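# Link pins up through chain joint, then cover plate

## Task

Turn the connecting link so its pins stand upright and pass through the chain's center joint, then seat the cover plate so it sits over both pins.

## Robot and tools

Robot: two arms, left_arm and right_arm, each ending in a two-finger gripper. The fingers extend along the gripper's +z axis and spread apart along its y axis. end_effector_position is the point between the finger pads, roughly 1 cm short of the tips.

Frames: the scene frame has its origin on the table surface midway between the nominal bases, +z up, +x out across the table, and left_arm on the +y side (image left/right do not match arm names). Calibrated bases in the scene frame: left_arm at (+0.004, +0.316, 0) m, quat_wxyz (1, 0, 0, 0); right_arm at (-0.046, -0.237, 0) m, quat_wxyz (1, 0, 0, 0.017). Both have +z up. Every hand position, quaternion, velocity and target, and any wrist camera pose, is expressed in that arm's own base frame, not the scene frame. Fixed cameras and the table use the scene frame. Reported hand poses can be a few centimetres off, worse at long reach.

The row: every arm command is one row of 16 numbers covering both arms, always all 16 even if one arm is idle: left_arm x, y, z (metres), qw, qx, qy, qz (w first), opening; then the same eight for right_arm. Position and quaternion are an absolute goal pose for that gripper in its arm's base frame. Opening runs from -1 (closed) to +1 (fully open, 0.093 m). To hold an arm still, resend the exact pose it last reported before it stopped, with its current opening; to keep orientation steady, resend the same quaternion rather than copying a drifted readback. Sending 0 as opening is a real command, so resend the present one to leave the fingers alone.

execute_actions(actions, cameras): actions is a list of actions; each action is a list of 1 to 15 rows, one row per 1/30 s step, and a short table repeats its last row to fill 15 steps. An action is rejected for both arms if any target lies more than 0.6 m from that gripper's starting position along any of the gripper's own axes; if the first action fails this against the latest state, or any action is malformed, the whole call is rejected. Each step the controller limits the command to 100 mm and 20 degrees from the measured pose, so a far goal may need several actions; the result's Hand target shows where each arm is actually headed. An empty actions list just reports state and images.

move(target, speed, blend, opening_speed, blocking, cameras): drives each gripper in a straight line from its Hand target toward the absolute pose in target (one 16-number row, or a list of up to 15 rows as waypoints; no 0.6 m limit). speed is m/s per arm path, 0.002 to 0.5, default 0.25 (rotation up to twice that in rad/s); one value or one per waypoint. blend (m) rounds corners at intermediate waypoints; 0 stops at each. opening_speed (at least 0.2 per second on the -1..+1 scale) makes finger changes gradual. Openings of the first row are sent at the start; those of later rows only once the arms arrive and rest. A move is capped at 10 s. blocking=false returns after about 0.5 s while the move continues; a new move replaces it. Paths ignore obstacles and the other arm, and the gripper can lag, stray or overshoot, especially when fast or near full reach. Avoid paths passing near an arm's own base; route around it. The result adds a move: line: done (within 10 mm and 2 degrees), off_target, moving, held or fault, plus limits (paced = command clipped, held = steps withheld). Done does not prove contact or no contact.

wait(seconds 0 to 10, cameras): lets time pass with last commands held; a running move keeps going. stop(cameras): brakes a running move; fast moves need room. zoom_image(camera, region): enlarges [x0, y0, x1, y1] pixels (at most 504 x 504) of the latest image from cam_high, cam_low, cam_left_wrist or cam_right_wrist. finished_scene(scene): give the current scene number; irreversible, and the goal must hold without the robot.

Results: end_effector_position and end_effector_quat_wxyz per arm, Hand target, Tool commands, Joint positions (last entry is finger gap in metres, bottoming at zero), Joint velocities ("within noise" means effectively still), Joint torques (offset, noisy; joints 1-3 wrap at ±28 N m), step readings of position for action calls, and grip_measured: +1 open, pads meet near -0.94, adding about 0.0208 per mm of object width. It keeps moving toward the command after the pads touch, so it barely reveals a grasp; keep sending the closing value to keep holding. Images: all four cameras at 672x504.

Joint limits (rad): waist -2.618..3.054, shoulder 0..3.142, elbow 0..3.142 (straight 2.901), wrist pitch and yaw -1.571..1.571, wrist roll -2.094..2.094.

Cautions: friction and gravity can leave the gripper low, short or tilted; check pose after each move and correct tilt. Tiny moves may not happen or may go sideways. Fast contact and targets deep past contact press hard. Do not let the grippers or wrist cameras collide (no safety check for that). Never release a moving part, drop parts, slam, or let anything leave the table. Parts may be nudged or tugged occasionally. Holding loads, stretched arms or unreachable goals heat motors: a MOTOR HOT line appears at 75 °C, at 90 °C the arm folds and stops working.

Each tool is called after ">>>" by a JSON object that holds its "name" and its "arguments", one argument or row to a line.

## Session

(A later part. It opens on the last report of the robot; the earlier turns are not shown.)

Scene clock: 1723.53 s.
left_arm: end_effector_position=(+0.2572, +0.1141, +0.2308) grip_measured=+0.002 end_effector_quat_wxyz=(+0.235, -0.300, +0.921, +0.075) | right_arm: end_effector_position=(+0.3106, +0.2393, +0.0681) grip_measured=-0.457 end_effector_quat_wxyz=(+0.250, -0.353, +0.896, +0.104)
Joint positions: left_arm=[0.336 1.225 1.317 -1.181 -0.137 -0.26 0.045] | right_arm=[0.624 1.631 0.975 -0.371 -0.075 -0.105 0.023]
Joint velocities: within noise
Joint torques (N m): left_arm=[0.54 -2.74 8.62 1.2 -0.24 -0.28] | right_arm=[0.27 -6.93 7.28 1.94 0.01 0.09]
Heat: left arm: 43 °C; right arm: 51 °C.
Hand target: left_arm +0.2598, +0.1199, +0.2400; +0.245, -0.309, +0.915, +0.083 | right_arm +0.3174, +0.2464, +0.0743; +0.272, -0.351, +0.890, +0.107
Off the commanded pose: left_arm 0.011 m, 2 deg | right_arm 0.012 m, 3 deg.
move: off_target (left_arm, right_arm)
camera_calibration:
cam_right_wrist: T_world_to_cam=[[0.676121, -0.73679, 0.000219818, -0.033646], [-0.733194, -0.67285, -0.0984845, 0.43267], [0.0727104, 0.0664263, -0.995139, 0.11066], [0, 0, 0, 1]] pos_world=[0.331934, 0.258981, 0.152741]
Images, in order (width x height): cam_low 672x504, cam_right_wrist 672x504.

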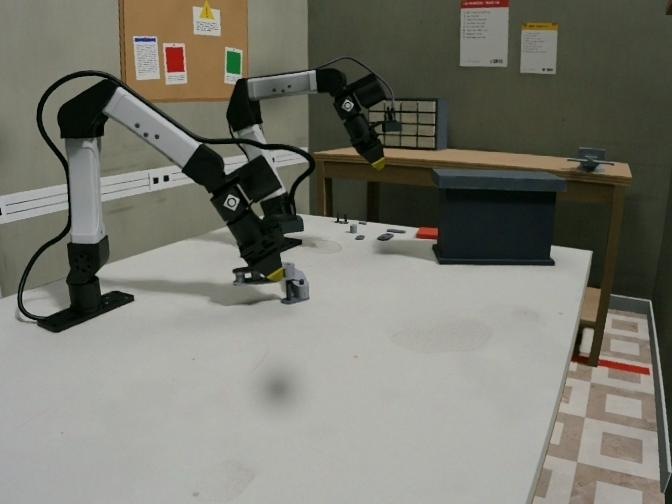

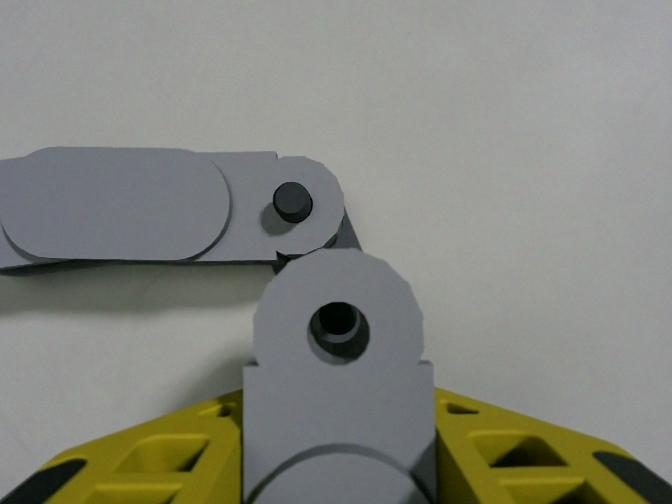

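>>> {"name": "move", "arguments": {
  "target": [0.26,0.12,0.24,0.2451,-0.3092,0.9151,0.0828,0.0,0.3185,0.2462,0.067,0.2720,-0.3505,0.8898,0.1072,-0.9],
  "speed": 0.04,
  "cameras": ["cam_low","cam_right_wrist"]
}}

>>> {"name": "zoom_image", "arguments": {
  "camera": "cam_right_wrist",
  "region": [300, 290, 380, 370]
}}

Scene clock: 1746.33 s.
left_arm: end_effector_position=(+0.2572, +0.1141, +0.2308) grip_measured=+0.002 end_effector_quat_wxyz=(+0.235, -0.300, +0.921, +0.075) | right_arm: end_effector_position=(+0.3109, +0.2395, +0.0614) grip_measured=-0.457 end_effector_quat_wxyz=(+0.250, -0.352, +0.896, +0.104)
Joint positions: left_arm=[0.336 1.225 1.317 -1.181 -0.137 -0.26 0.045] | right_arm=[0.624 1.644 0.959 -0.342 -0.075 -0.105 0.023]
Joint velocities: within noise
Joint torques (N m): left_arm=[0.54 -2.76 8.64 1.21 -0.25 -0.28] | right_arm=[0.1 -7.04 7.24 1.93 0.01 0.07]
Heat: left arm: 44 °C; right arm: 51 °C.
Hand target: left_arm +0.2598, +0.1199, +0.2400; +0.245, -0.309, +0.915, +0.083 | right_arm +0.3181, +0.2460, +0.0674; +0.272, -0.351, +0.890, +0.107
Off the commanded pose: left_arm 0.011 m, 2 deg | right_arm 0.012 m, 3 deg.
move: off_target (left_arm, right_arm)
camera_calibration:
cam_right_wrist: T_world_to_cam=[[0.675976, -0.736924, 0.000588987, -0.0336994], [-0.733277, -0.67271, -0.0988232, 0.432396], [0.0732213, 0.0663702, -0.995105, 0.103771], [0, 0, 0, 1]] pos_world=[0.332248, 0.259156, 0.146014]
Images, in order (width x height): cam_low 672x504, cam_right_wrist 672x504.

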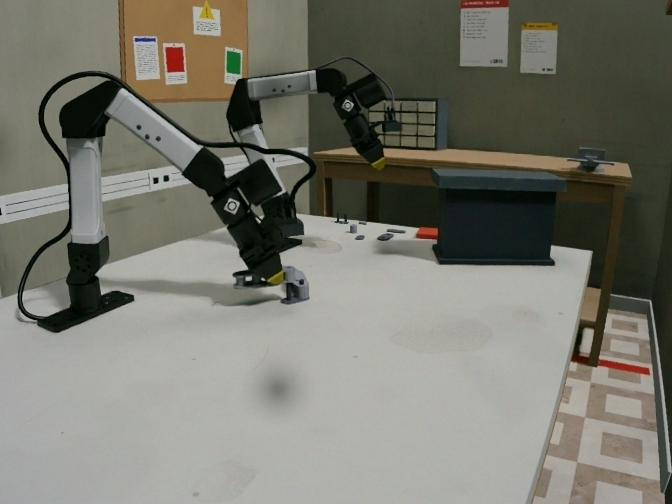

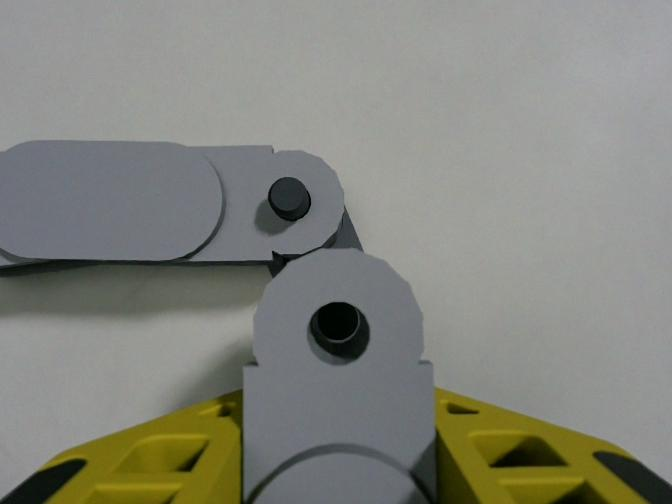

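Scaled by 6.300 from the camera's 672x504 image, which has a finer 960x720 frame.

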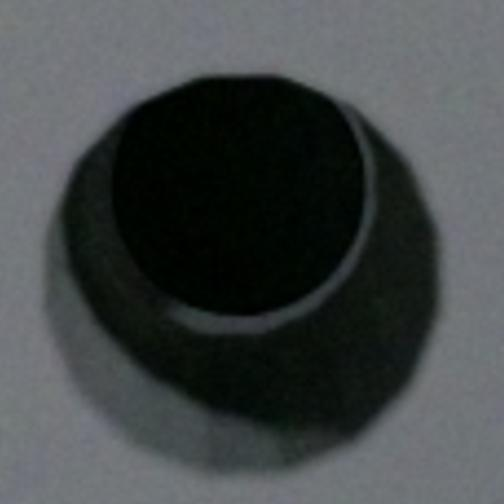

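>>> {"name": "move", "arguments": {
  "target": [
    [0.26,0.12,0.24,0.2451,-0.3092,0.9151,0.0828,0.0,0.3182,0.2449,0.077,0.2720,-0.3505,0.8898,0.1072,-0.9],
    [0.26,0.12,0.24,0.2451,-0.3092,0.9151,0.0828,0.0,0.3182,0.2449,0.065,0.2720,-0.3505,0.8898,0.1072,-0.9]
  ],
  "speed": 0.04,
  "cameras": ["cam_low","cam_right_wrist"]
}}

>>> {"name": "zoom_image", "arguments": {
  "camera": "cam_right_wrist",
  "region": [300, 290, 380, 370]
}}

Scene clock: 1765.03 s.
left_arm: end_effector_position=(+0.2572, +0.1141, +0.2308) grip_measured=+0.002 end_effector_quat_wxyz=(+0.235, -0.300, +0.921, +0.075) | right_arm: end_effector_position=(+0.3102, +0.2390, +0.0594) grip_measured=-0.457 end_effector_quat_wxyz=(+0.250, -0.352, +0.896, +0.104)
Joint positions: left_arm=[0.336 1.225 1.317 -1.181 -0.137 -0.26 0.045] | right_arm=[0.624 1.644 0.951 -0.333 -0.075 -0.105 0.023]
Joint velocities: within noise
Joint torques (N m): left_arm=[0.54 -2.76 8.61 1.21 -0.25 -0.28] | right_arm=[-0.05 -7.08 7.09 1.88 0.01 0.04]
Heat: left arm: 44 °C; right arm: 50 °C.
Hand target: left_arm +0.2598, +0.1199, +0.2400; +0.245, -0.309, +0.915, +0.083 | right_arm +0.3178, +0.2447, +0.0654; +0.272, -0.351, +0.890, +0.107
Off the commanded pose: left_arm 0.011 m, 2 deg | right_arm 0.011 m, 3 deg.
move: off_target (left_arm, right_arm)
camera_calibration:
cam_right_wrist: T_world_to_cam=[[0.675976, -0.736924, 0.000633967, -0.033597], [-0.733247, -0.672688, -0.0992001, 0.431341], [0.0735294, 0.066592, -0.995067, 0.10177], [0, 0, 0, 1]] pos_world=[0.331507, 0.258622, 0.144078]
Images, in order (width x height): cam_low 672x504, cam_right_wrist 672x504.

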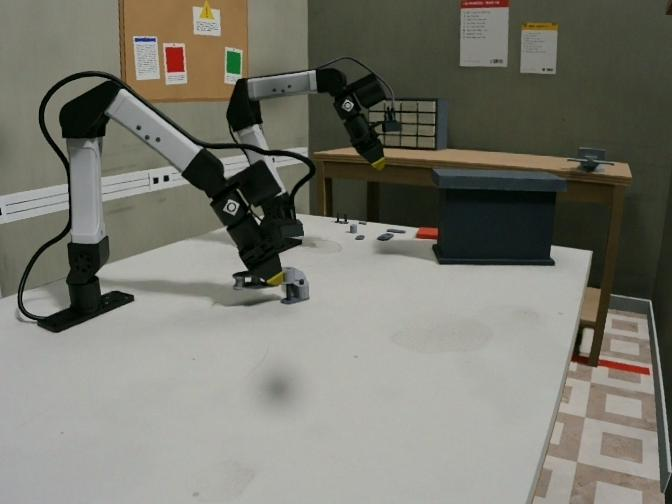

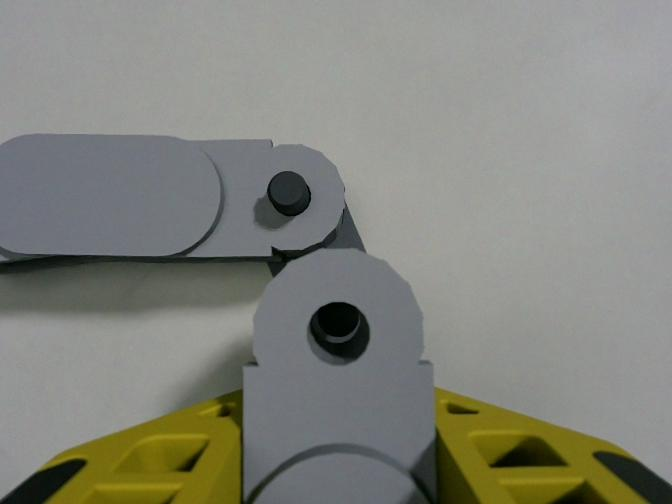

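Scaled by 6.300 from the camera's 672x504 image, which has a finer 960x720 frame.

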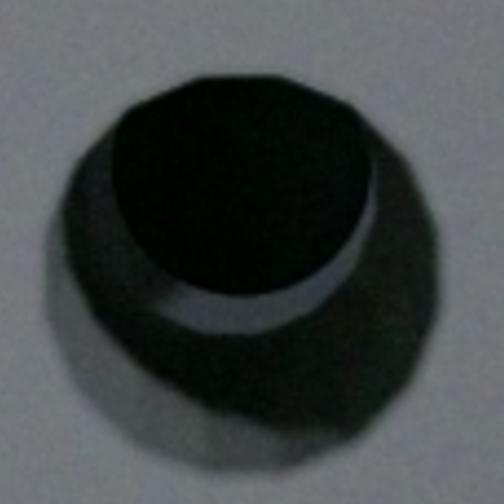

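>>> {"name": "move", "arguments": {
  "target": [0.26,0.12,0.24,0.2451,-0.3092,0.9151,0.0828,0.0,0.3187,0.2443,0.059,0.2720,-0.3505,0.8898,0.1072,-0.9],
  "speed": 0.04,
  "cameras": ["cam_low","cam_right_wrist"]
}}

>>> {"name": "zoom_image", "arguments": {
  "camera": "cam_right_wrist",
  "region": [300, 290, 380, 370]
}}

>>> {"name": "zoom_image", "arguments": {
  "camera": "cam_low",
  "region": [230, 230, 350, 320]
}}

Scene clock: 1776.87 s.
left_arm: end_effector_position=(+0.2572, +0.1141, +0.2308) grip_measured=+0.002 end_effector_quat_wxyz=(+0.235, -0.300, +0.921, +0.075) | right_arm: end_effector_position=(+0.3104, +0.2391, +0.0537) grip_measured=-0.457 end_effector_quat_wxyz=(+0.251, -0.352, +0.896, +0.104)
Joint positions: left_arm=[0.336 1.225 1.317 -1.181 -0.137 -0.26 0.045] | right_arm=[0.624 1.655 0.937 -0.308 -0.075 -0.105 0.023]
Joint velocities: within noise
Joint torques (N m): left_arm=[0.53 -2.74 8.64 1.21 -0.25 -0.28] | right_arm=[-0.2 -7.12 6.91 1.93 0 0.03]
Heat: left arm: 44 °C; right arm: 50 °C.
Hand target: left_arm +0.2598, +0.1199, +0.2400; +0.245, -0.309, +0.915, +0.083 | right_arm +0.3183, +0.2442, +0.0594; +0.272, -0.351, +0.890, +0.107
Off the commanded pose: left_arm 0.011 m, 2 deg | right_arm 0.011 m, 3 deg.
move: off_target (left_arm, right_arm)
camera_calibration:
cam_right_wrist: T_world_to_cam=[[0.675975, -0.736924, 0.000678946, -0.0336225], [-0.733216, -0.672666, -0.099577, 0.431007], [0.0738374, 0.0668138, -0.99503, 0.0959404], [0, 0, 0, 1]] pos_world=[0.331665, 0.258736, 0.138405]
Images, in order (width x height): cam_low 672x504, cam_right_wrist 672x504.

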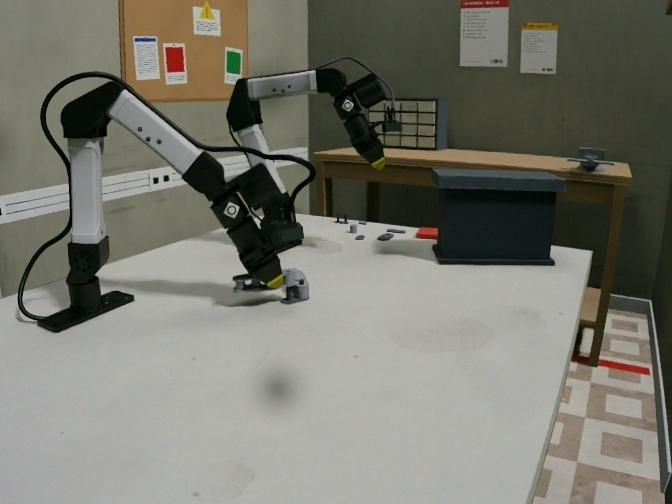

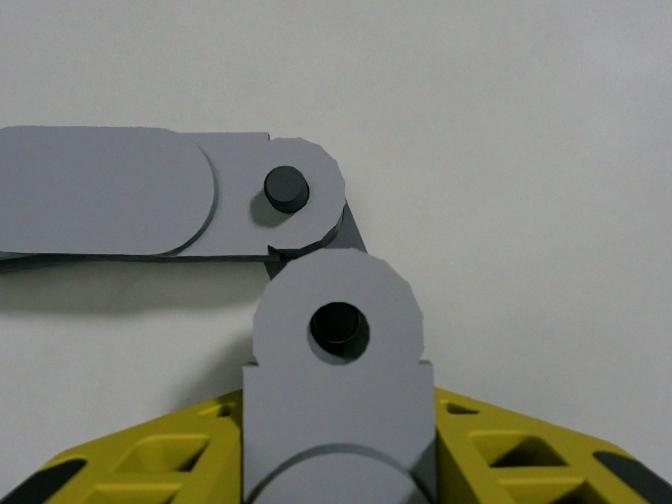

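Scaled by 6.300 from the camera's 672x504 image, which has a finer 960x720 frame.

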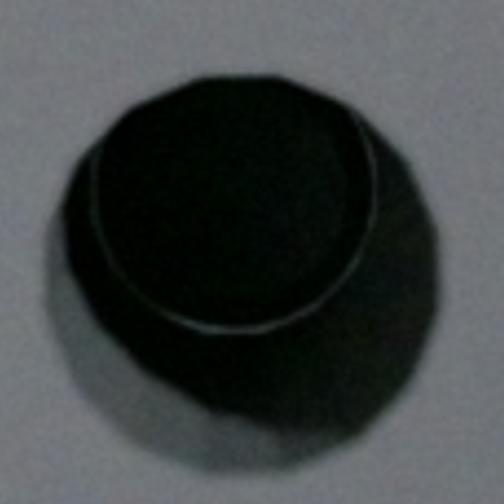

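Scaled by 4.200 from the camera's 672x504 image, which has a finer 960x720 frame.

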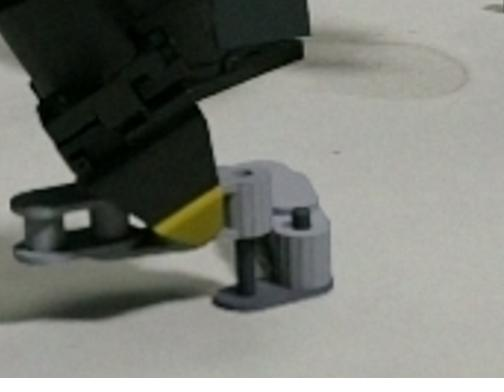

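>>> {"name": "move", "arguments": {
  "target": [0.26,0.12,0.24,0.2451,-0.3092,0.9151,0.0828,0.0,0.3185,0.2443,0.052,0.2720,-0.3505,0.8898,0.1072,-0.9],
  "speed": 0.04,
  "cameras": ["cam_low","cam_right_wrist"]
}}

>>> {"name": "zoom_image", "arguments": {
  "camera": "cam_right_wrist",
  "region": [300, 290, 380, 370]
}}

>>> {"name": "zoom_image", "arguments": {
  "camera": "cam_low",
  "region": [230, 230, 350, 320]
}}

Scene clock: 1783.37 s.
left_arm: end_effector_position=(+0.2572, +0.1141, +0.2308) grip_measured=+0.002 end_effector_quat_wxyz=(+0.235, -0.300, +0.921, +0.075) | right_arm: end_effector_position=(+0.3102, +0.2390, +0.0467) grip_measured=-0.457 end_effector_quat_wxyz=(+0.251, -0.352, +0.896, +0.104)
Joint positions: left_arm=[0.336 1.225 1.317 -1.181 -0.137 -0.26 0.045] | right_arm=[0.624 1.668 0.92 -0.278 -0.075 -0.105 0.023]
Joint velocities: within noise
Joint torques (N m): left_arm=[0.54 -2.76 8.59 1.21 -0.24 -0.28] | right_arm=[-0.17 -7.09 7.01 1.92 -0.06 -0.06]
Heat: left arm: 44 °C; right arm: 50 °C.
Hand target: left_arm +0.2598, +0.1199, +0.2400; +0.245, -0.309, +0.915, +0.083 | right_arm +0.3181, +0.2441, +0.0523; +0.272, -0.351, +0.890, +0.107
Off the commanded pose: left_arm 0.011 m, 2 deg | right_arm 0.011 m, 3 deg.
move: off_target (left_arm, right_arm)
camera_calibration:
cam_right_wrist: T_world_to_cam=[[0.675975, -0.736924, 0.000678946, -0.0335959], [-0.733216, -0.672666, -0.099577, 0.430126], [0.0738374, 0.0668138, -0.99503, 0.0889863], [0, 0, 0, 1]] pos_world=[0.331515, 0.258628, 0.131397]
Images, in order (width x height): cam_low 672x504, cam_right_wrist 672x504.

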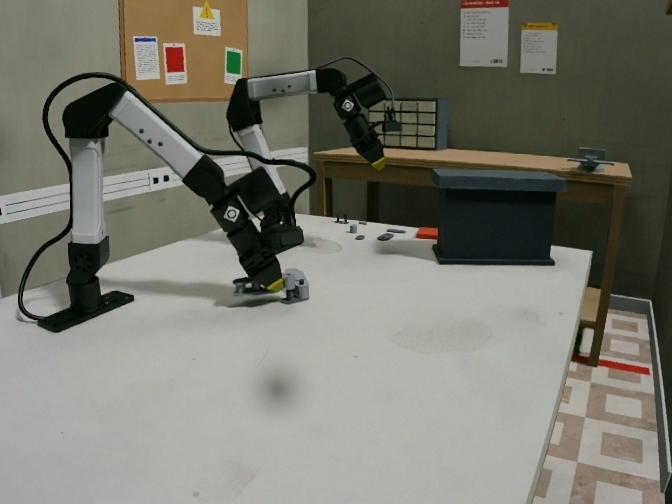

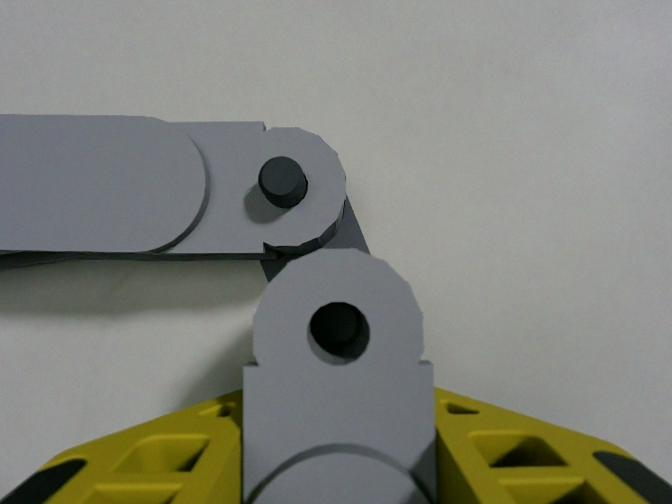

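Scaled by 6.300 from the camera's 672x504 image, which has a finer 960x720 frame.

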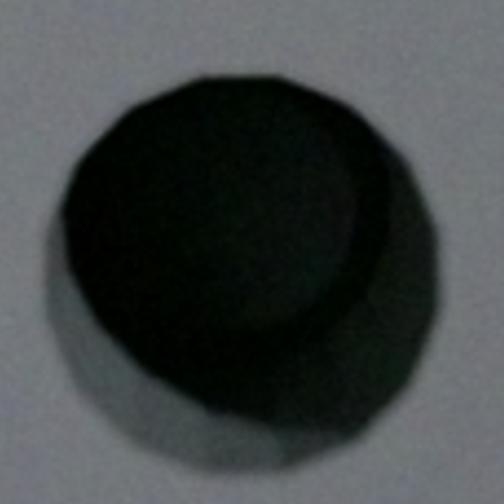

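Scaled by 4.200 from the camera's 672x504 image, which has a finer 960x720 frame.

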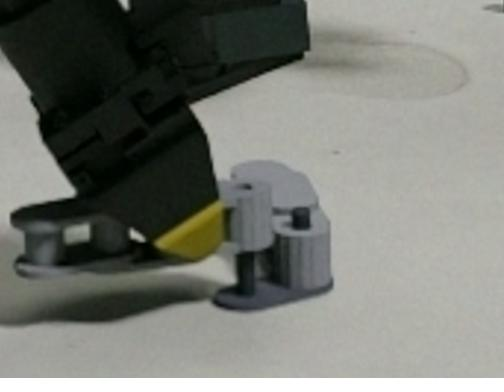

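Entered. Keep lowering.

>>> {"name": "move", "arguments": {
  "target": [
    [0.26,0.12,0.24,0.2451,-0.3092,0.9151,0.0828,0.0,0.3185,0.2443,0.044,0.2720,-0.3505,0.8898,0.1072,-0.9],
    [0.26,0.12,0.24,0.2451,-0.3092,0.9151,0.0828,0.0,0.3185,0.2443,0.036,0.2720,-0.3505,0.8898,0.1072,-0.9]
  ],
  "speed": 0.03,
  "cameras": ["cam_low","cam_right_wrist"]
}}

>>> {"name": "zoom_image", "arguments": {
  "camera": "cam_right_wrist",
  "region": [300, 290, 380, 370]
}}

>>> {"name": "zoom_image", "arguments": {
  "camera": "cam_low",
  "region": [230, 230, 350, 320]
}}

Scene clock: 1789.73 s.
left_arm: end_effector_position=(+0.2572, +0.1141, +0.2308) grip_measured=+0.002 end_effector_quat_wxyz=(+0.235, -0.300, +0.921, +0.075) | right_arm: end_effector_position=(+0.3104, +0.2391, +0.0308) grip_measured=-0.457 end_effector_quat_wxyz=(+0.251, -0.352, +0.896, +0.104)
Joint positions: left_arm=[0.336 1.225 1.317 -1.181 -0.137 -0.26 0.045] | right_arm=[0.624 1.703 0.886 -0.209 -0.075 -0.105 0.023]
Joint velocities: within noise
Joint torques (N m): left_arm=[0.54 -2.76 8.62 1.2 -0.25 -0.28] | right_arm=[-0.14 -7.17 6.56 1.88 -0.03 0.03]
Heat: left arm: 44 °C; right arm: 50 °C.
Hand target: left_arm +0.2598, +0.1199, +0.2400; +0.245, -0.309, +0.915, +0.083 | right_arm +0.3182, +0.2442, +0.0363; +0.272, -0.351, +0.890, +0.107
Off the commanded pose: left_arm 0.011 m, 2 deg | right_arm 0.011 m, 3 deg.
move: off_target (left_arm, right_arm)
camera_calibration:
cam_right_wrist: T_world_to_cam=[[0.675975, -0.736924, 0.000723925, -0.0336097], [-0.733185, -0.672643, -0.099954, 0.428733], [0.0741454, 0.0670356, -0.994992, 0.0729822], [0, 0, 0, 1]] pos_world=[0.331649, 0.258724, 0.115495]
Images, in order (width x height): cam_low 672x504, cam_right_wrist 672x504.

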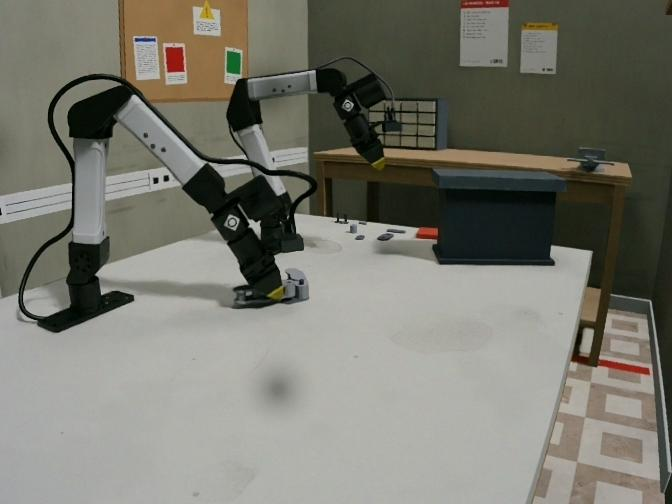

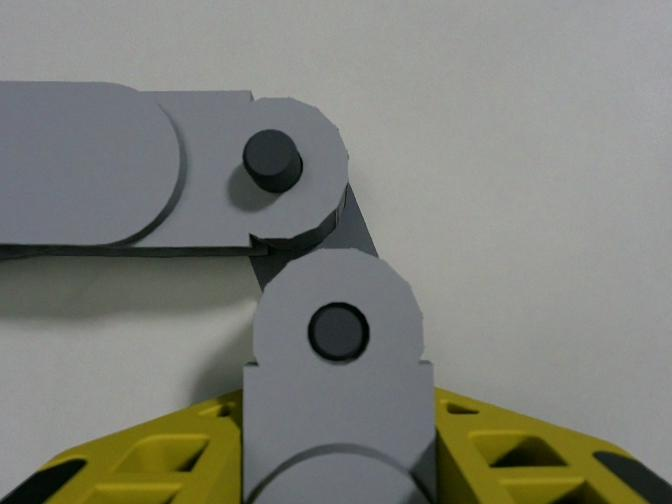

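Scaled by 6.300 from the camera's 672x504 image, which has a finer 960x720 frame.

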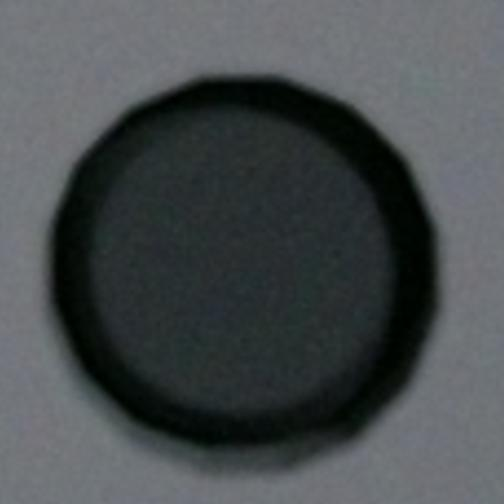

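Scaled by 4.200 from the camera's 672x504 image, which has a finer 960x720 frame.

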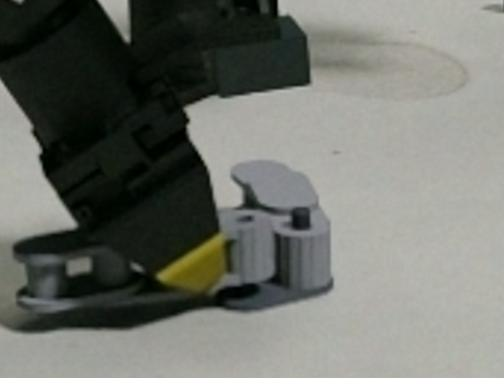

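>>> {"name": "move", "arguments": {
  "target": [
    [0.26,0.12,0.24,0.2451,-0.3092,0.9151,0.0828,0.0,0.3185,0.2443,0.030,0.2720,-0.3505,0.8898,0.1072,-0.9],
    [0.26,0.12,0.24,0.2451,-0.3092,0.9151,0.0828,0.0,0.3180,0.2438,0.0265,0.2720,-0.3505,0.8898,0.1072,-0.9]
  ],
  "speed": 0.03,
  "cameras": ["cam_low","cam_right_wrist"]
}}

>>> {"name": "zoom_image", "arguments": {
  "camera": "cam_low",
  "region": [230, 230, 350, 320]
}}

Scene clock: 1796.17 s.
left_arm: end_effector_position=(+0.2572, +0.1141, +0.2308) grip_measured=+0.002 end_effector_quat_wxyz=(+0.235, -0.300, +0.921, +0.075) | right_arm: end_effector_position=(+0.3102, +0.2390, +0.0219) grip_measured=-0.457 end_effector_quat_wxyz=(+0.252, -0.352, +0.895, +0.104)
Joint positions: left_arm=[0.336 1.225 1.317 -1.181 -0.137 -0.26 0.045] | right_arm=[0.624 1.722 0.864 -0.166 -0.075 -0.105 0.023]
Joint velocities: within noise
Joint torques (N m): left_arm=[0.54 -2.76 8.61 1.21 -0.25 -0.28] | right_arm=[-0.34 -7.1 6.64 1.96 -0.01 -0.01]
Heat: left arm: 44 °C; right arm: 50 °C.
Hand target: left_arm +0.2598, +0.1199, +0.2400; +0.245, -0.309, +0.915, +0.083 | right_arm +0.3177, +0.2437, +0.0269; +0.272, -0.351, +0.890, +0.107
Off the commanded pose: left_arm 0.011 m, 2 deg | right_arm 0.010 m, 2 deg.
move: off_target (left_arm)
camera_calibration:
cam_right_wrist: T_world_to_cam=[[0.675973, -0.736925, 0.000993797, -0.0335811], [-0.732997, -0.672508, -0.102215, 0.427569], [0.0759933, 0.0683663, -0.994762, 0.0632035], [0, 0, 0, 1]] pos_world=[0.331304, 0.258476, 0.10661]
Images, in order (width x height): cam_low 672x504, cam_right_wrist 672x504.

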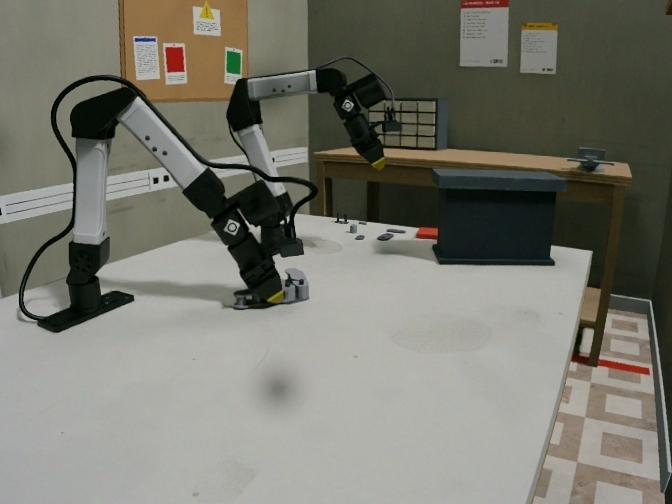

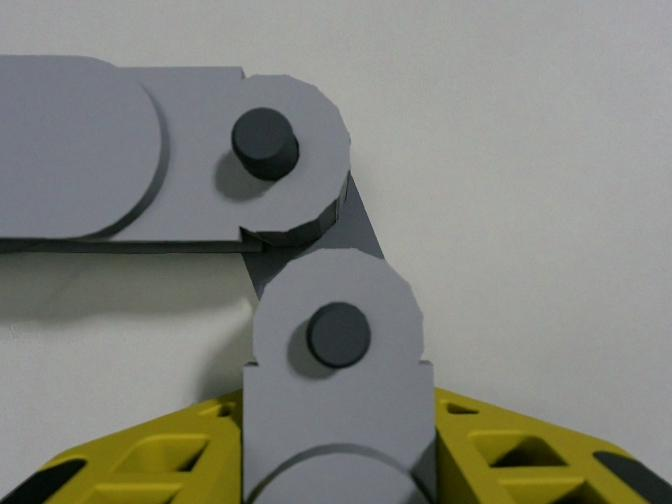

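Scaled by 4.200 from the camera's 672x504 image, which has a finer 960x720 frame.

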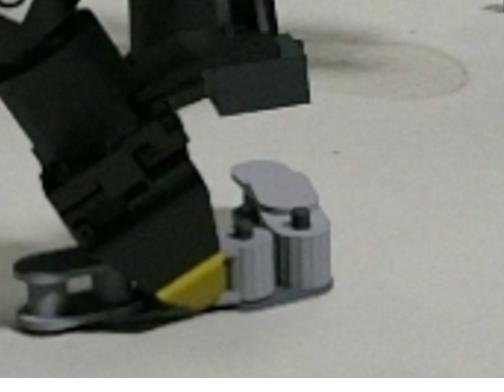

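>>> {"name": "move", "arguments": {
  "target": [
    [0.26,0.12,0.24,0.2451,-0.3092,0.9151,0.0828,0.0,0.3175,0.2434,0.0265,0.2720,-0.3505,0.8898,0.1072,-0.1]
  ],
  "speed": 0.03,
  "opening_speed": 0.6,
  "cameras": ["cam_right_wrist"]
}}

>>> {"name": "move", "arguments": {
  "target": [
    [0.26,0.12,0.24,0.2451,-0.3092,0.9151,0.0828,0.0,0.3140,0.2415,0.06,0.2720,-0.3505,0.8898,0.1072,0.0],
    [0.26,0.12,0.24,0.2451,-0.3092,0.9151,0.0828,0.0,0.310,0.235,0.14,0.2720,-0.3505,0.8898,0.1072,0.0]
  ],
  "speed": [0.06,0.15],
  "blend": [0.01,0],
  "cameras": ["cam_low","cam_high","cam_right_wrist"]
}}

>>> {"name": "zoom_image", "arguments": {
  "camera": "cam_low",
  "region": [230, 230, 350, 320]
}}

Scene clock: 1812.30 s.
left_arm: end_effector_position=(+0.2572, +0.1141, +0.2308) grip_measured=+0.002 end_effector_quat_wxyz=(+0.235, -0.300, +0.921, +0.075) | right_arm: end_effector_position=(+0.3154, +0.2427, +0.0259) grip_measured=-0.101 end_effector_quat_wxyz=(+0.267, -0.351, +0.891, +0.108)
Joint positions: left_arm=[0.336 1.225 1.317 -1.181 -0.137 -0.26 0.045] | right_arm=[0.624 1.722 0.864 -0.134 -0.075 -0.105 0.04]
Joint velocities: left_arm=[within noise] | right_arm=[-0.002 -0.007 0.042 0.007 -0.022 -0.154 0]
Joint torques (N m): left_arm=[0.53 -2.74 8.62 1.21 -0.24 -0.28] | right_arm=[-0.25 -7.21 6.15 1.65 -0.05 -0.01]
Heat: left arm: 44 °C; right arm: 49 °C.
Hand target: left_arm +0.2598, +0.1199, +0.2400; +0.245, -0.309, +0.915, +0.083 | right_arm +0.3174, +0.2434, +0.0265; +0.272, -0.351, +0.890, +0.107
Off the commanded pose: left_arm 0.011 m, 2 deg | right_arm 0.002 m, 1 deg.
move: off_target (left_arm)
camera_calibration:
cam_right_wrist: T_world_to_cam=[[0.6759, -0.736978, 0.00472588, -0.0344026], [-0.72997, -0.670328, -0.133435, 0.433645], [0.101507, 0.0867392, -0.991046, 0.0539394], [0, 0, 0, 1]] pos_world=[0.334325, 0.260652, 0.111483]
Images, in order (width x height): cam_right_wrist 672x504.

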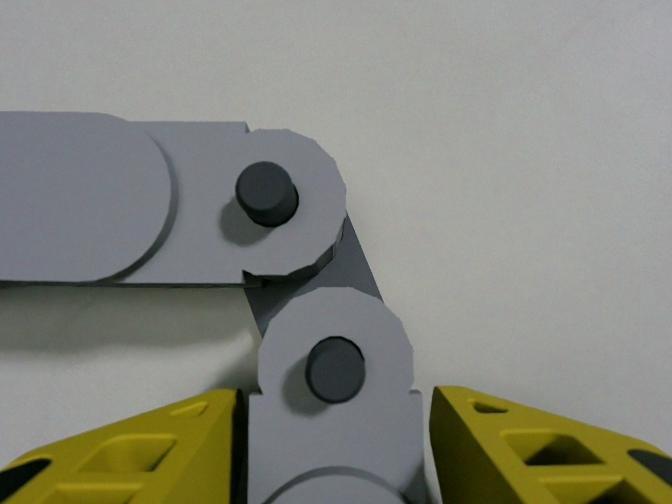

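Scene clock: 1814.23 s.
left_arm: end_effector_position=(+0.2572, +0.1141, +0.2308) grip_measured=+0.002 end_effector_quat_wxyz=(+0.235, -0.300, +0.921, +0.075) | right_arm: end_effector_position=(+0.3084, +0.2377, +0.1322) grip_measured=-0.001 end_effector_quat_wxyz=(+0.268, -0.352, +0.890, +0.108)
Joint positions: left_arm=[0.336 1.225 1.317 -1.181 -0.137 -0.26 0.045] | right_arm=[0.624 1.523 1.112 -0.576 -0.075 -0.105 0.045]
Joint velocities: within noise
Joint torques (N m): left_arm=[0.55 -2.74 8.62 1.21 -0.25 -0.28] | right_arm=[-0.94 -7.24 9.16 1.37 -0.04 -0.06]
Heat: left arm: 44 °C; right arm: 49 °C.
Hand target: left_arm +0.2598, +0.1199, +0.2400; +0.245, -0.309, +0.915, +0.083 | right_arm +0.3099, +0.2351, +0.1399; +0.272, -0.350, +0.890, +0.107
Off the commanded pose: left_arm 0.011 m, 2 deg | right_arm 0.008 m, 0 deg.
move: off_target (left_arm)
camera_calibration:
cam_right_wrist: T_world_to_cam=[[0.676351, -0.736558, 0.00559793, -0.0342457], [-0.729085, -0.670531, -0.137195, 0.439636], [0.104806, 0.0887109, -0.990528, 0.158861], [0, 0, 0, 1]] pos_world=[0.327044, 0.255473, 0.217864]
Images, in order (width x height): cam_high 672x504, cam_low 672x504, cam_right_wrist 672x504.

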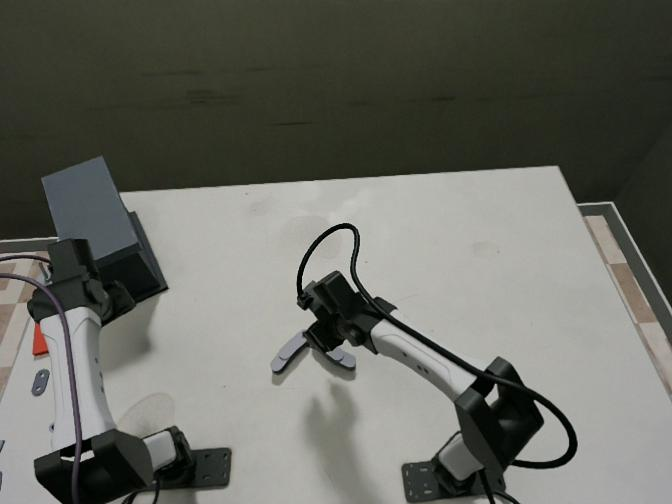

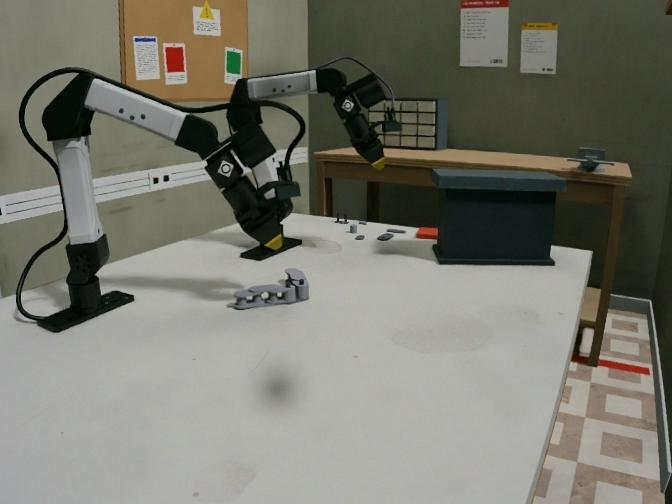

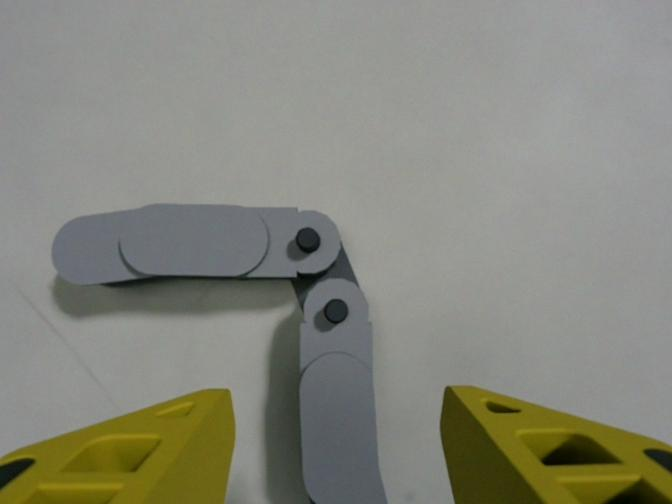

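Scaled by 4.200 from the camera's 672x504 image, which has a finer 960x720 frame.

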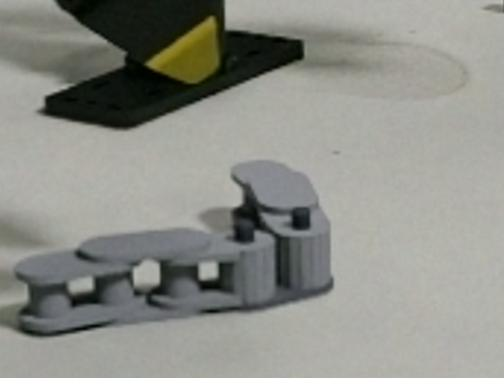

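>>> {"name": "move", "arguments": {
  "target": [
    [0.19,0.35,0.18,0.2586,-0.0421,0.9650,0.0113,0.0,0.20,-0.05,0.22,0.4226,0,0.9063,0,0]
  ],
  "speed": [0.2],
  "cameras": ["cam_low","cam_high","cam_left_wrist"]
}}

Scene clock: 1853.70 s.
left_arm: end_effector_position=(+0.1868, +0.3452, +0.1740) grip_measured=+0.002 end_effector_quat_wxyz=(+0.248, -0.048, +0.967, +0.008) | right_arm: end_effector_position=(+0.2014, -0.0507, +0.2161) grip_measured=-0.001 end_effector_quat_wxyz=(+0.424, +0.001, +0.906, -0.003)
Joint positions: left_arm=[1.267 1.835 1.697 -1.229 0.462 1.12 0.045] | right_arm=[-0.604 0.632 0.83 -0.987 -0.446 -0.416 0.045]
Joint velocities: within noise
Joint torques (N m): left_arm=[0.2 -7.95 8.46 0.63 0.52 -0.08] | right_arm=[-0.94 1.94 8.92 1.57 -0.34 -0.08]
Heat: left arm: 45 °C; right arm: 50 °C.
Hand target: left_arm +0.1898, +0.3499, +0.1799; +0.259, -0.042, +0.965, +0.012 | right_arm +0.2001, -0.0499, +0.2200; +0.423, +0.000, +0.906, +0.000
Off the commanded pose: left_arm 0.008 m, 1 deg | right_arm 0.004 m, 0 deg.
move: done
camera_calibration:
cam_left_wrist: T_world_to_cam=[[0.105239, -0.994178, 0.0231282, 0.320733], [-0.990529, -0.106859, -0.0862155, 0.276817], [0.088185, -0.0138359, -0.996008, 0.242978], [0, 0, 0, 1]] pos_world=[0.219014, 0.351808, 0.258456]
Images, in order (width x height): cam_high 672x504, cam_low 672x504, cam_left_wrist 672x504.

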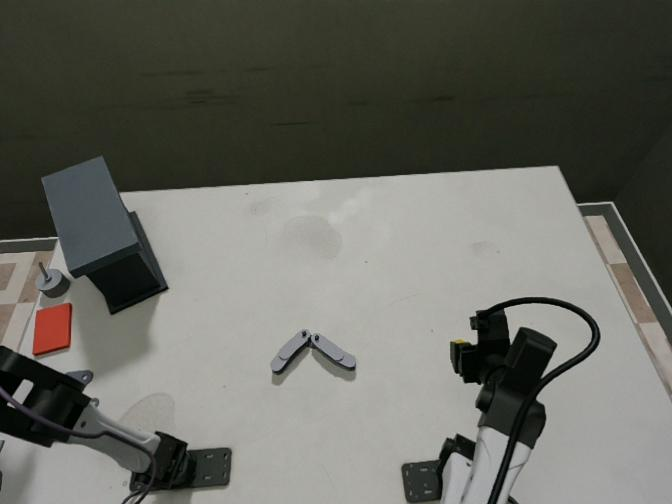

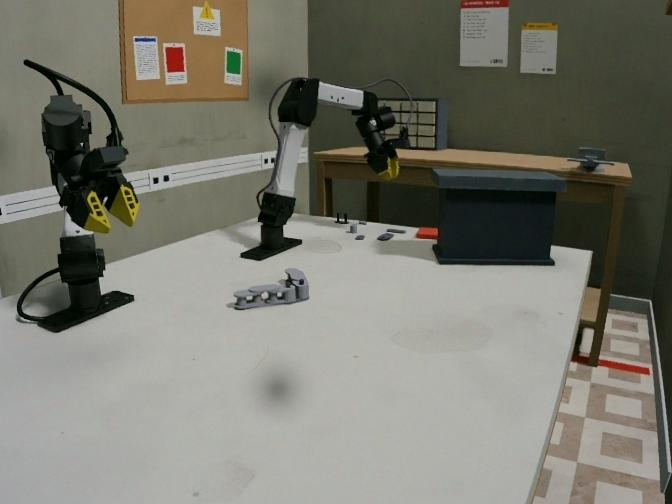

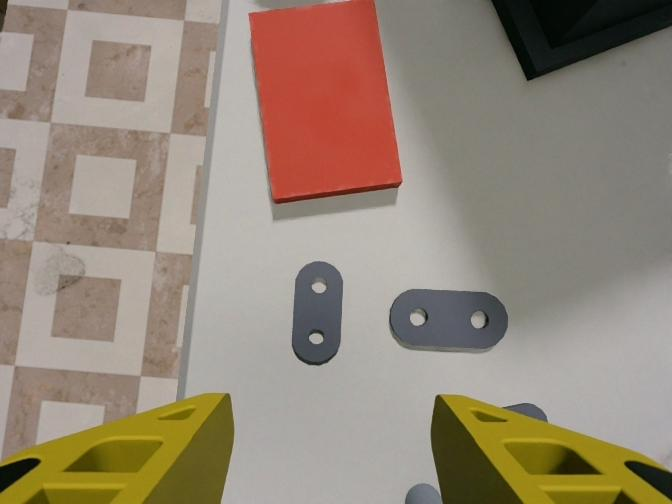

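>>> {"name": "zoom_image", "arguments": {
  "camera": "cam_left_wrist",
  "region": [270, 240, 520, 400]
}}

Scaled by 2.016 from the camera's 672x504 image, which has a finer 960x720 frame.

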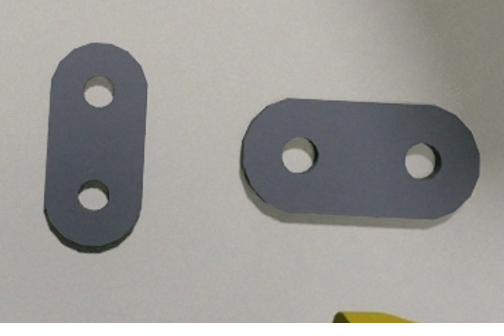

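>>> {"name": "move", "arguments": {
  "target": [
    [0.204,0.3595,0.075,0.2587,-0.0253,0.9656,0.0068,-0.05,0.20,-0.05,0.22,0.4226,0,0.9063,0,0]
  ],
  "speed": [0.12],
  "cameras": ["cam_left_wrist"]
}}

Scene clock: 1869.60 s.
left_arm: end_effector_position=(+0.1983, +0.3603, +0.0780) grip_measured=-0.048 end_effector_quat_wxyz=(+0.250, -0.034, +0.968, +0.009) | right_arm: end_effector_position=(+0.2013, -0.0505, +0.2160) grip_measured=-0.001 end_effector_quat_wxyz=(+0.424, +0.000, +0.906, -0.002)
Joint positions: left_arm=[1.252 1.933 1.442 -0.872 0.465 1.132 0.043] | right_arm=[-0.604 0.632 0.83 -0.988 -0.447 -0.417 0.045]
Joint velocities: within noise
Joint torques (N m): left_arm=[-0.88 -9.16 5.29 0.87 0.51 -0.07] | right_arm=[-0.99 1.89 8.87 1.57 -0.33 -0.06]
Heat: left arm: 46 °C; right arm: 51 °C.
Hand target: left_arm +0.2040, +0.3594, +0.0751; +0.259, -0.025, +0.966, +0.007 | right_arm +0.2001, -0.0499, +0.2200; +0.423, +0.000, +0.906, +0.000
Off the commanded pose: left_arm 0.006 m, 1 deg | right_arm 0.004 m, 0 deg.
move: done
camera_calibration:
cam_left_wrist: T_world_to_cam=[[0.0795135, -0.996727, 0.0145889, 0.343455], [-0.99265, -0.0805107, -0.0903559, 0.272746], [0.0912348, -0.00729716, -0.995803, 0.143572], [0, 0, 0, 1]] pos_world=[0.230333, 0.365337, 0.162602]
Images, in order (width x height): cam_left_wrist 672x504.

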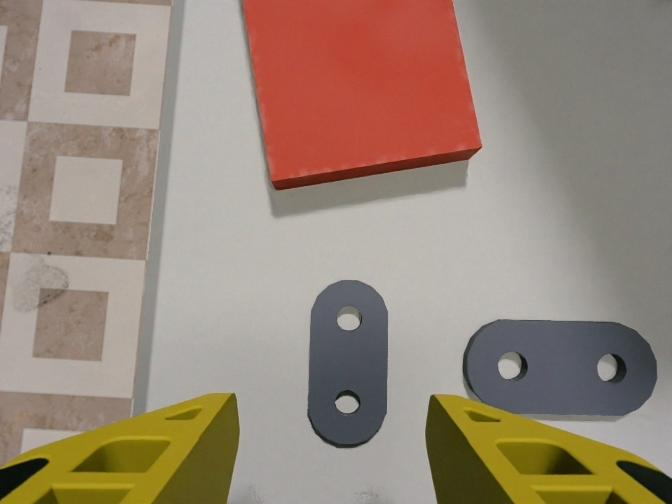

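>>> {"name": "move", "arguments": {
  "target": [
    [0.2060,0.3545,0.035,0.2587,-0.0253,0.9656,0.0068,-0.05,0.20,-0.05,0.22,0.4226,0,0.9063,0,0]
  ],
  "speed": [0.08],
  "cameras": ["cam_left_wrist"]
}}

Scene clock: 1879.40 s.
left_arm: end_effector_position=(+0.2008, +0.3564, +0.0392) grip_measured=-0.048 end_effector_quat_wxyz=(+0.252, -0.029, +0.967, +0.011) | right_arm: end_effector_position=(+0.2013, -0.0505, +0.2160) grip_measured=-0.001 end_effector_quat_wxyz=(+0.424, +0.000, +0.906, -0.002)
Joint positions: left_arm=[1.243 1.967 1.325 -0.713 0.465 1.132 0.043] | right_arm=[-0.604 0.632 0.83 -0.988 -0.447 -0.417 0.045]
Joint velocities: within noise
Joint torques (N m): left_arm=[-0.92 -8.98 5 0.87 0.48 -0.19] | right_arm=[-0.99 1.73 9.24 1.54 -0.36 -0.09]
Heat: left arm: 44 °C; right arm: 51 °C.
Hand target: left_arm +0.2059, +0.3545, +0.0351; +0.259, -0.025, +0.966, +0.007 | right_arm +0.2001, -0.0499, +0.2200; +0.423, +0.000, +0.906, +0.000
Off the commanded pose: left_arm 0.007 m, 1 deg | right_arm 0.004 m, 0 deg.
move: done
camera_calibration:
cam_left_wrist: T_world_to_cam=[[0.0706532, -0.997474, 0.00734945, 0.342235], [-0.993054, -0.0710313, -0.093798, 0.268218], [0.0940831, -0.000671264, -0.995564, 0.101732], [0, 0, 0, 1]] pos_world=[0.232603, 0.360491, 0.123924]
Images, in order (width x height): cam_left_wrist 672x504.

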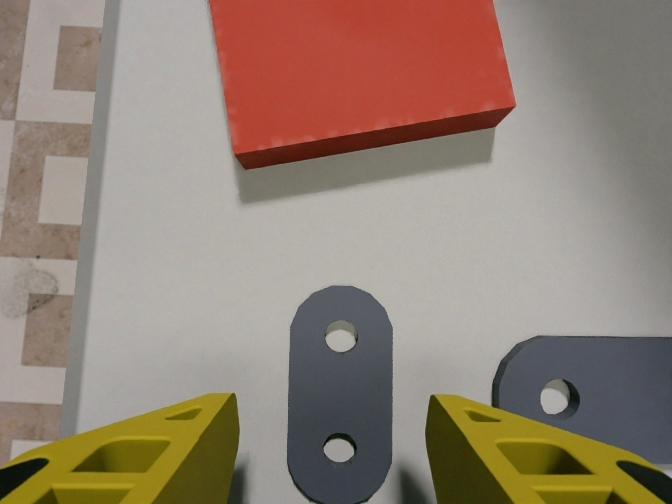

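>>> {"name": "move", "arguments": {
  "target": [
    [0.2060,0.3537,0.018,0.2587,-0.0253,0.9656,0.0068,-0.05,0.20,-0.05,0.22,0.4226,0,0.9063,0,0],
    [0.2060,0.3537,0.0095,0.2587,-0.0253,0.9656,0.0068,-0.05,0.20,-0.05,0.22,0.4226,0,0.9063,0,0]
  ],
  "speed": [0.06,0.03],
  "cameras": ["cam_left_wrist"]
}}

Scene clock: 1886.60 s.
left_arm: end_effector_position=(+0.2009, +0.3566, +0.0149) grip_measured=-0.048 end_effector_quat_wxyz=(+0.252, -0.029, +0.967, +0.013) | right_arm: end_effector_position=(+0.2013, -0.0505, +0.2160) grip_measured=-0.001 end_effector_quat_wxyz=(+0.424, +0.000, +0.906, -0.002)
Joint positions: left_arm=[1.243 2.005 1.273 -0.62 0.465 1.132 0.043] | right_arm=[-0.604 0.632 0.83 -0.988 -0.447 -0.417 0.045]
Joint velocities: within noise
Joint torques (N m): left_arm=[-1.01 -8.88 4.71 0.91 0.48 -0.19] | right_arm=[-0.81 1.87 9.02 1.51 -0.35 -0.01]
Heat: left arm: 43 °C; right arm: 51 °C.
Hand target: left_arm +0.2058, +0.3536, +0.0096; +0.259, -0.025, +0.966, +0.007 | right_arm +0.2001, -0.0500, +0.2200; +0.423, +0.000, +0.906, +0.000
Off the commanded pose: left_arm 0.008 m, 1 deg | right_arm 0.004 m, 0 deg.
move: done
camera_calibration:
cam_left_wrist: T_world_to_cam=[[0.0706464, -0.997494, 0.00383298, 0.342745], [-0.992938, -0.0706898, -0.0952719, 0.265932], [0.0953041, 0.0029247, -0.995444, 0.0760383], [0, 0, 0, 1]] pos_world=[0.232594, 0.360462, 0.099714]
Images, in order (width x height): cam_left_wrist 672x504.

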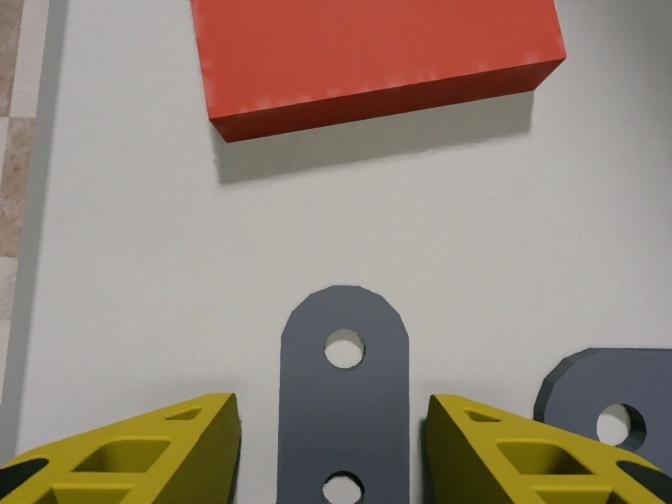

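>>> {"name": "move", "arguments": {
  "target": [
    [0.2060,0.3537,0.0078,0.2587,-0.0253,0.9656,0.0068,-0.05,0.20,-0.05,0.22,0.4226,0,0.9063,0,0]
  ],
  "speed": 0.03,
  "cameras": []
}}

>>> {"name": "move", "arguments": {
  "target": [
    [0.2060,0.3537,0.0078,0.2587,-0.0253,0.9656,0.0068,-0.7,0.20,-0.05,0.22,0.4226,0,0.9063,0,0]
  ],
  "speed": 0.03,
  "opening_speed": 0.6,
  "cameras": ["cam_left_wrist"]
}}

Scene clock: 1893.90 s.
left_arm: end_effector_position=(+0.2013, +0.3579, +0.0152) grip_measured=-0.048 end_effector_quat_wxyz=(+0.253, -0.028, +0.967, +0.016) | right_arm: end_effector_position=(+0.2013, -0.0505, +0.2160) grip_measured=-0.001 end_effector_quat_wxyz=(+0.424, +0.000, +0.906, -0.002)
Joint positions: left_arm=[1.243 2.005 1.273 -0.614 0.465 1.132 0.043] | right_arm=[-0.604 0.632 0.83 -0.988 -0.447 -0.417 0.045]
Joint velocities: within noise
Joint torques (N m): left_arm=[-1.01 -8.59 4.48 0.88 0.49 -0.19] | right_arm=[-0.85 1.76 8.98 1.6 -0.36 -0.07]
Heat: left arm: 42 °C; right arm: 51 °C.
Hand target: left_arm +0.2058, +0.3536, +0.0080; +0.259, -0.025, +0.966, +0.007 | right_arm +0.2001, -0.0500, +0.2200; +0.423, +0.000, +0.906, +0.000
Off the commanded pose: left_arm 0.010 m, 1 deg | right_arm 0.004 m, 0 deg.
move: done
No camera images: "cameras" was empty.

Scene clock: 1895.20 s.
left_arm: end_effector_position=(+0.2027, +0.3580, +0.0159) grip_measured=-0.698 end_effector_quat_wxyz=(+0.258, -0.027, +0.966, +0.016) | right_arm: end_effector_position=(+0.2013, -0.0505, +0.2160) grip_measured=-0.001 end_effector_quat_wxyz=(+0.424, +0.000, +0.906, -0.002)
Joint positions: left_arm=[1.243 2.005 1.273 -0.61 0.473 1.132 0.012] | right_arm=[-0.604 0.632 0.83 -0.988 -0.447 -0.417 0.045]
Joint velocities: within noise
Joint torques (N m): left_arm=[-1.01 -8.62 4.48 0.87 0.4 -0.2] | right_arm=[-1.05 1.89 9.13 1.6 -0.3 -0.01]
Heat: left arm: 42 °C; right arm: 51 °C.
Hand target: left_arm +0.2059, +0.3536, +0.0080; +0.259, -0.025, +0.966, +0.007 | right_arm +0.2001, -0.0500, +0.2200; +0.423, +0.000, +0.906, +0.000
Off the commanded pose: left_arm 0.010 m, 1 deg | right_arm 0.004 m, 0 deg.
move: done
camera_calibration:
cam_left_wrist: T_world_to_cam=[[0.0687734, -0.997631, -0.00144535, 0.344521], [-0.99199, -0.0682305, -0.106303, 0.267017], [0.105952, 0.00874458, -0.994333, 0.0725505], [0, 0, 0, 1]] pos_world=[0.233498, 0.361289, 0.101022]
Images, in order (width x height): cam_left_wrist 672x504.

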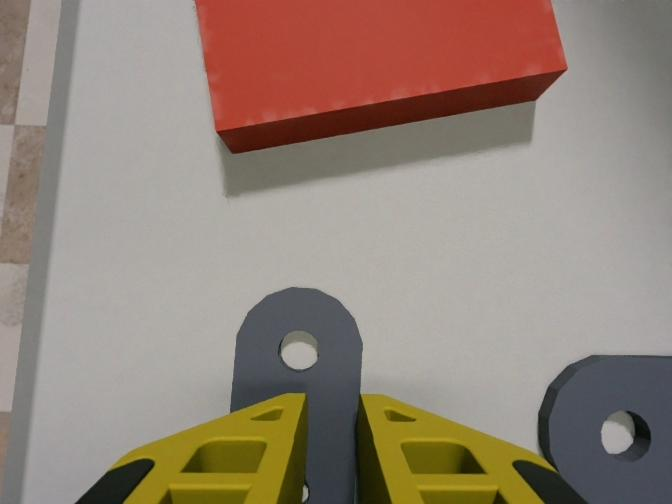

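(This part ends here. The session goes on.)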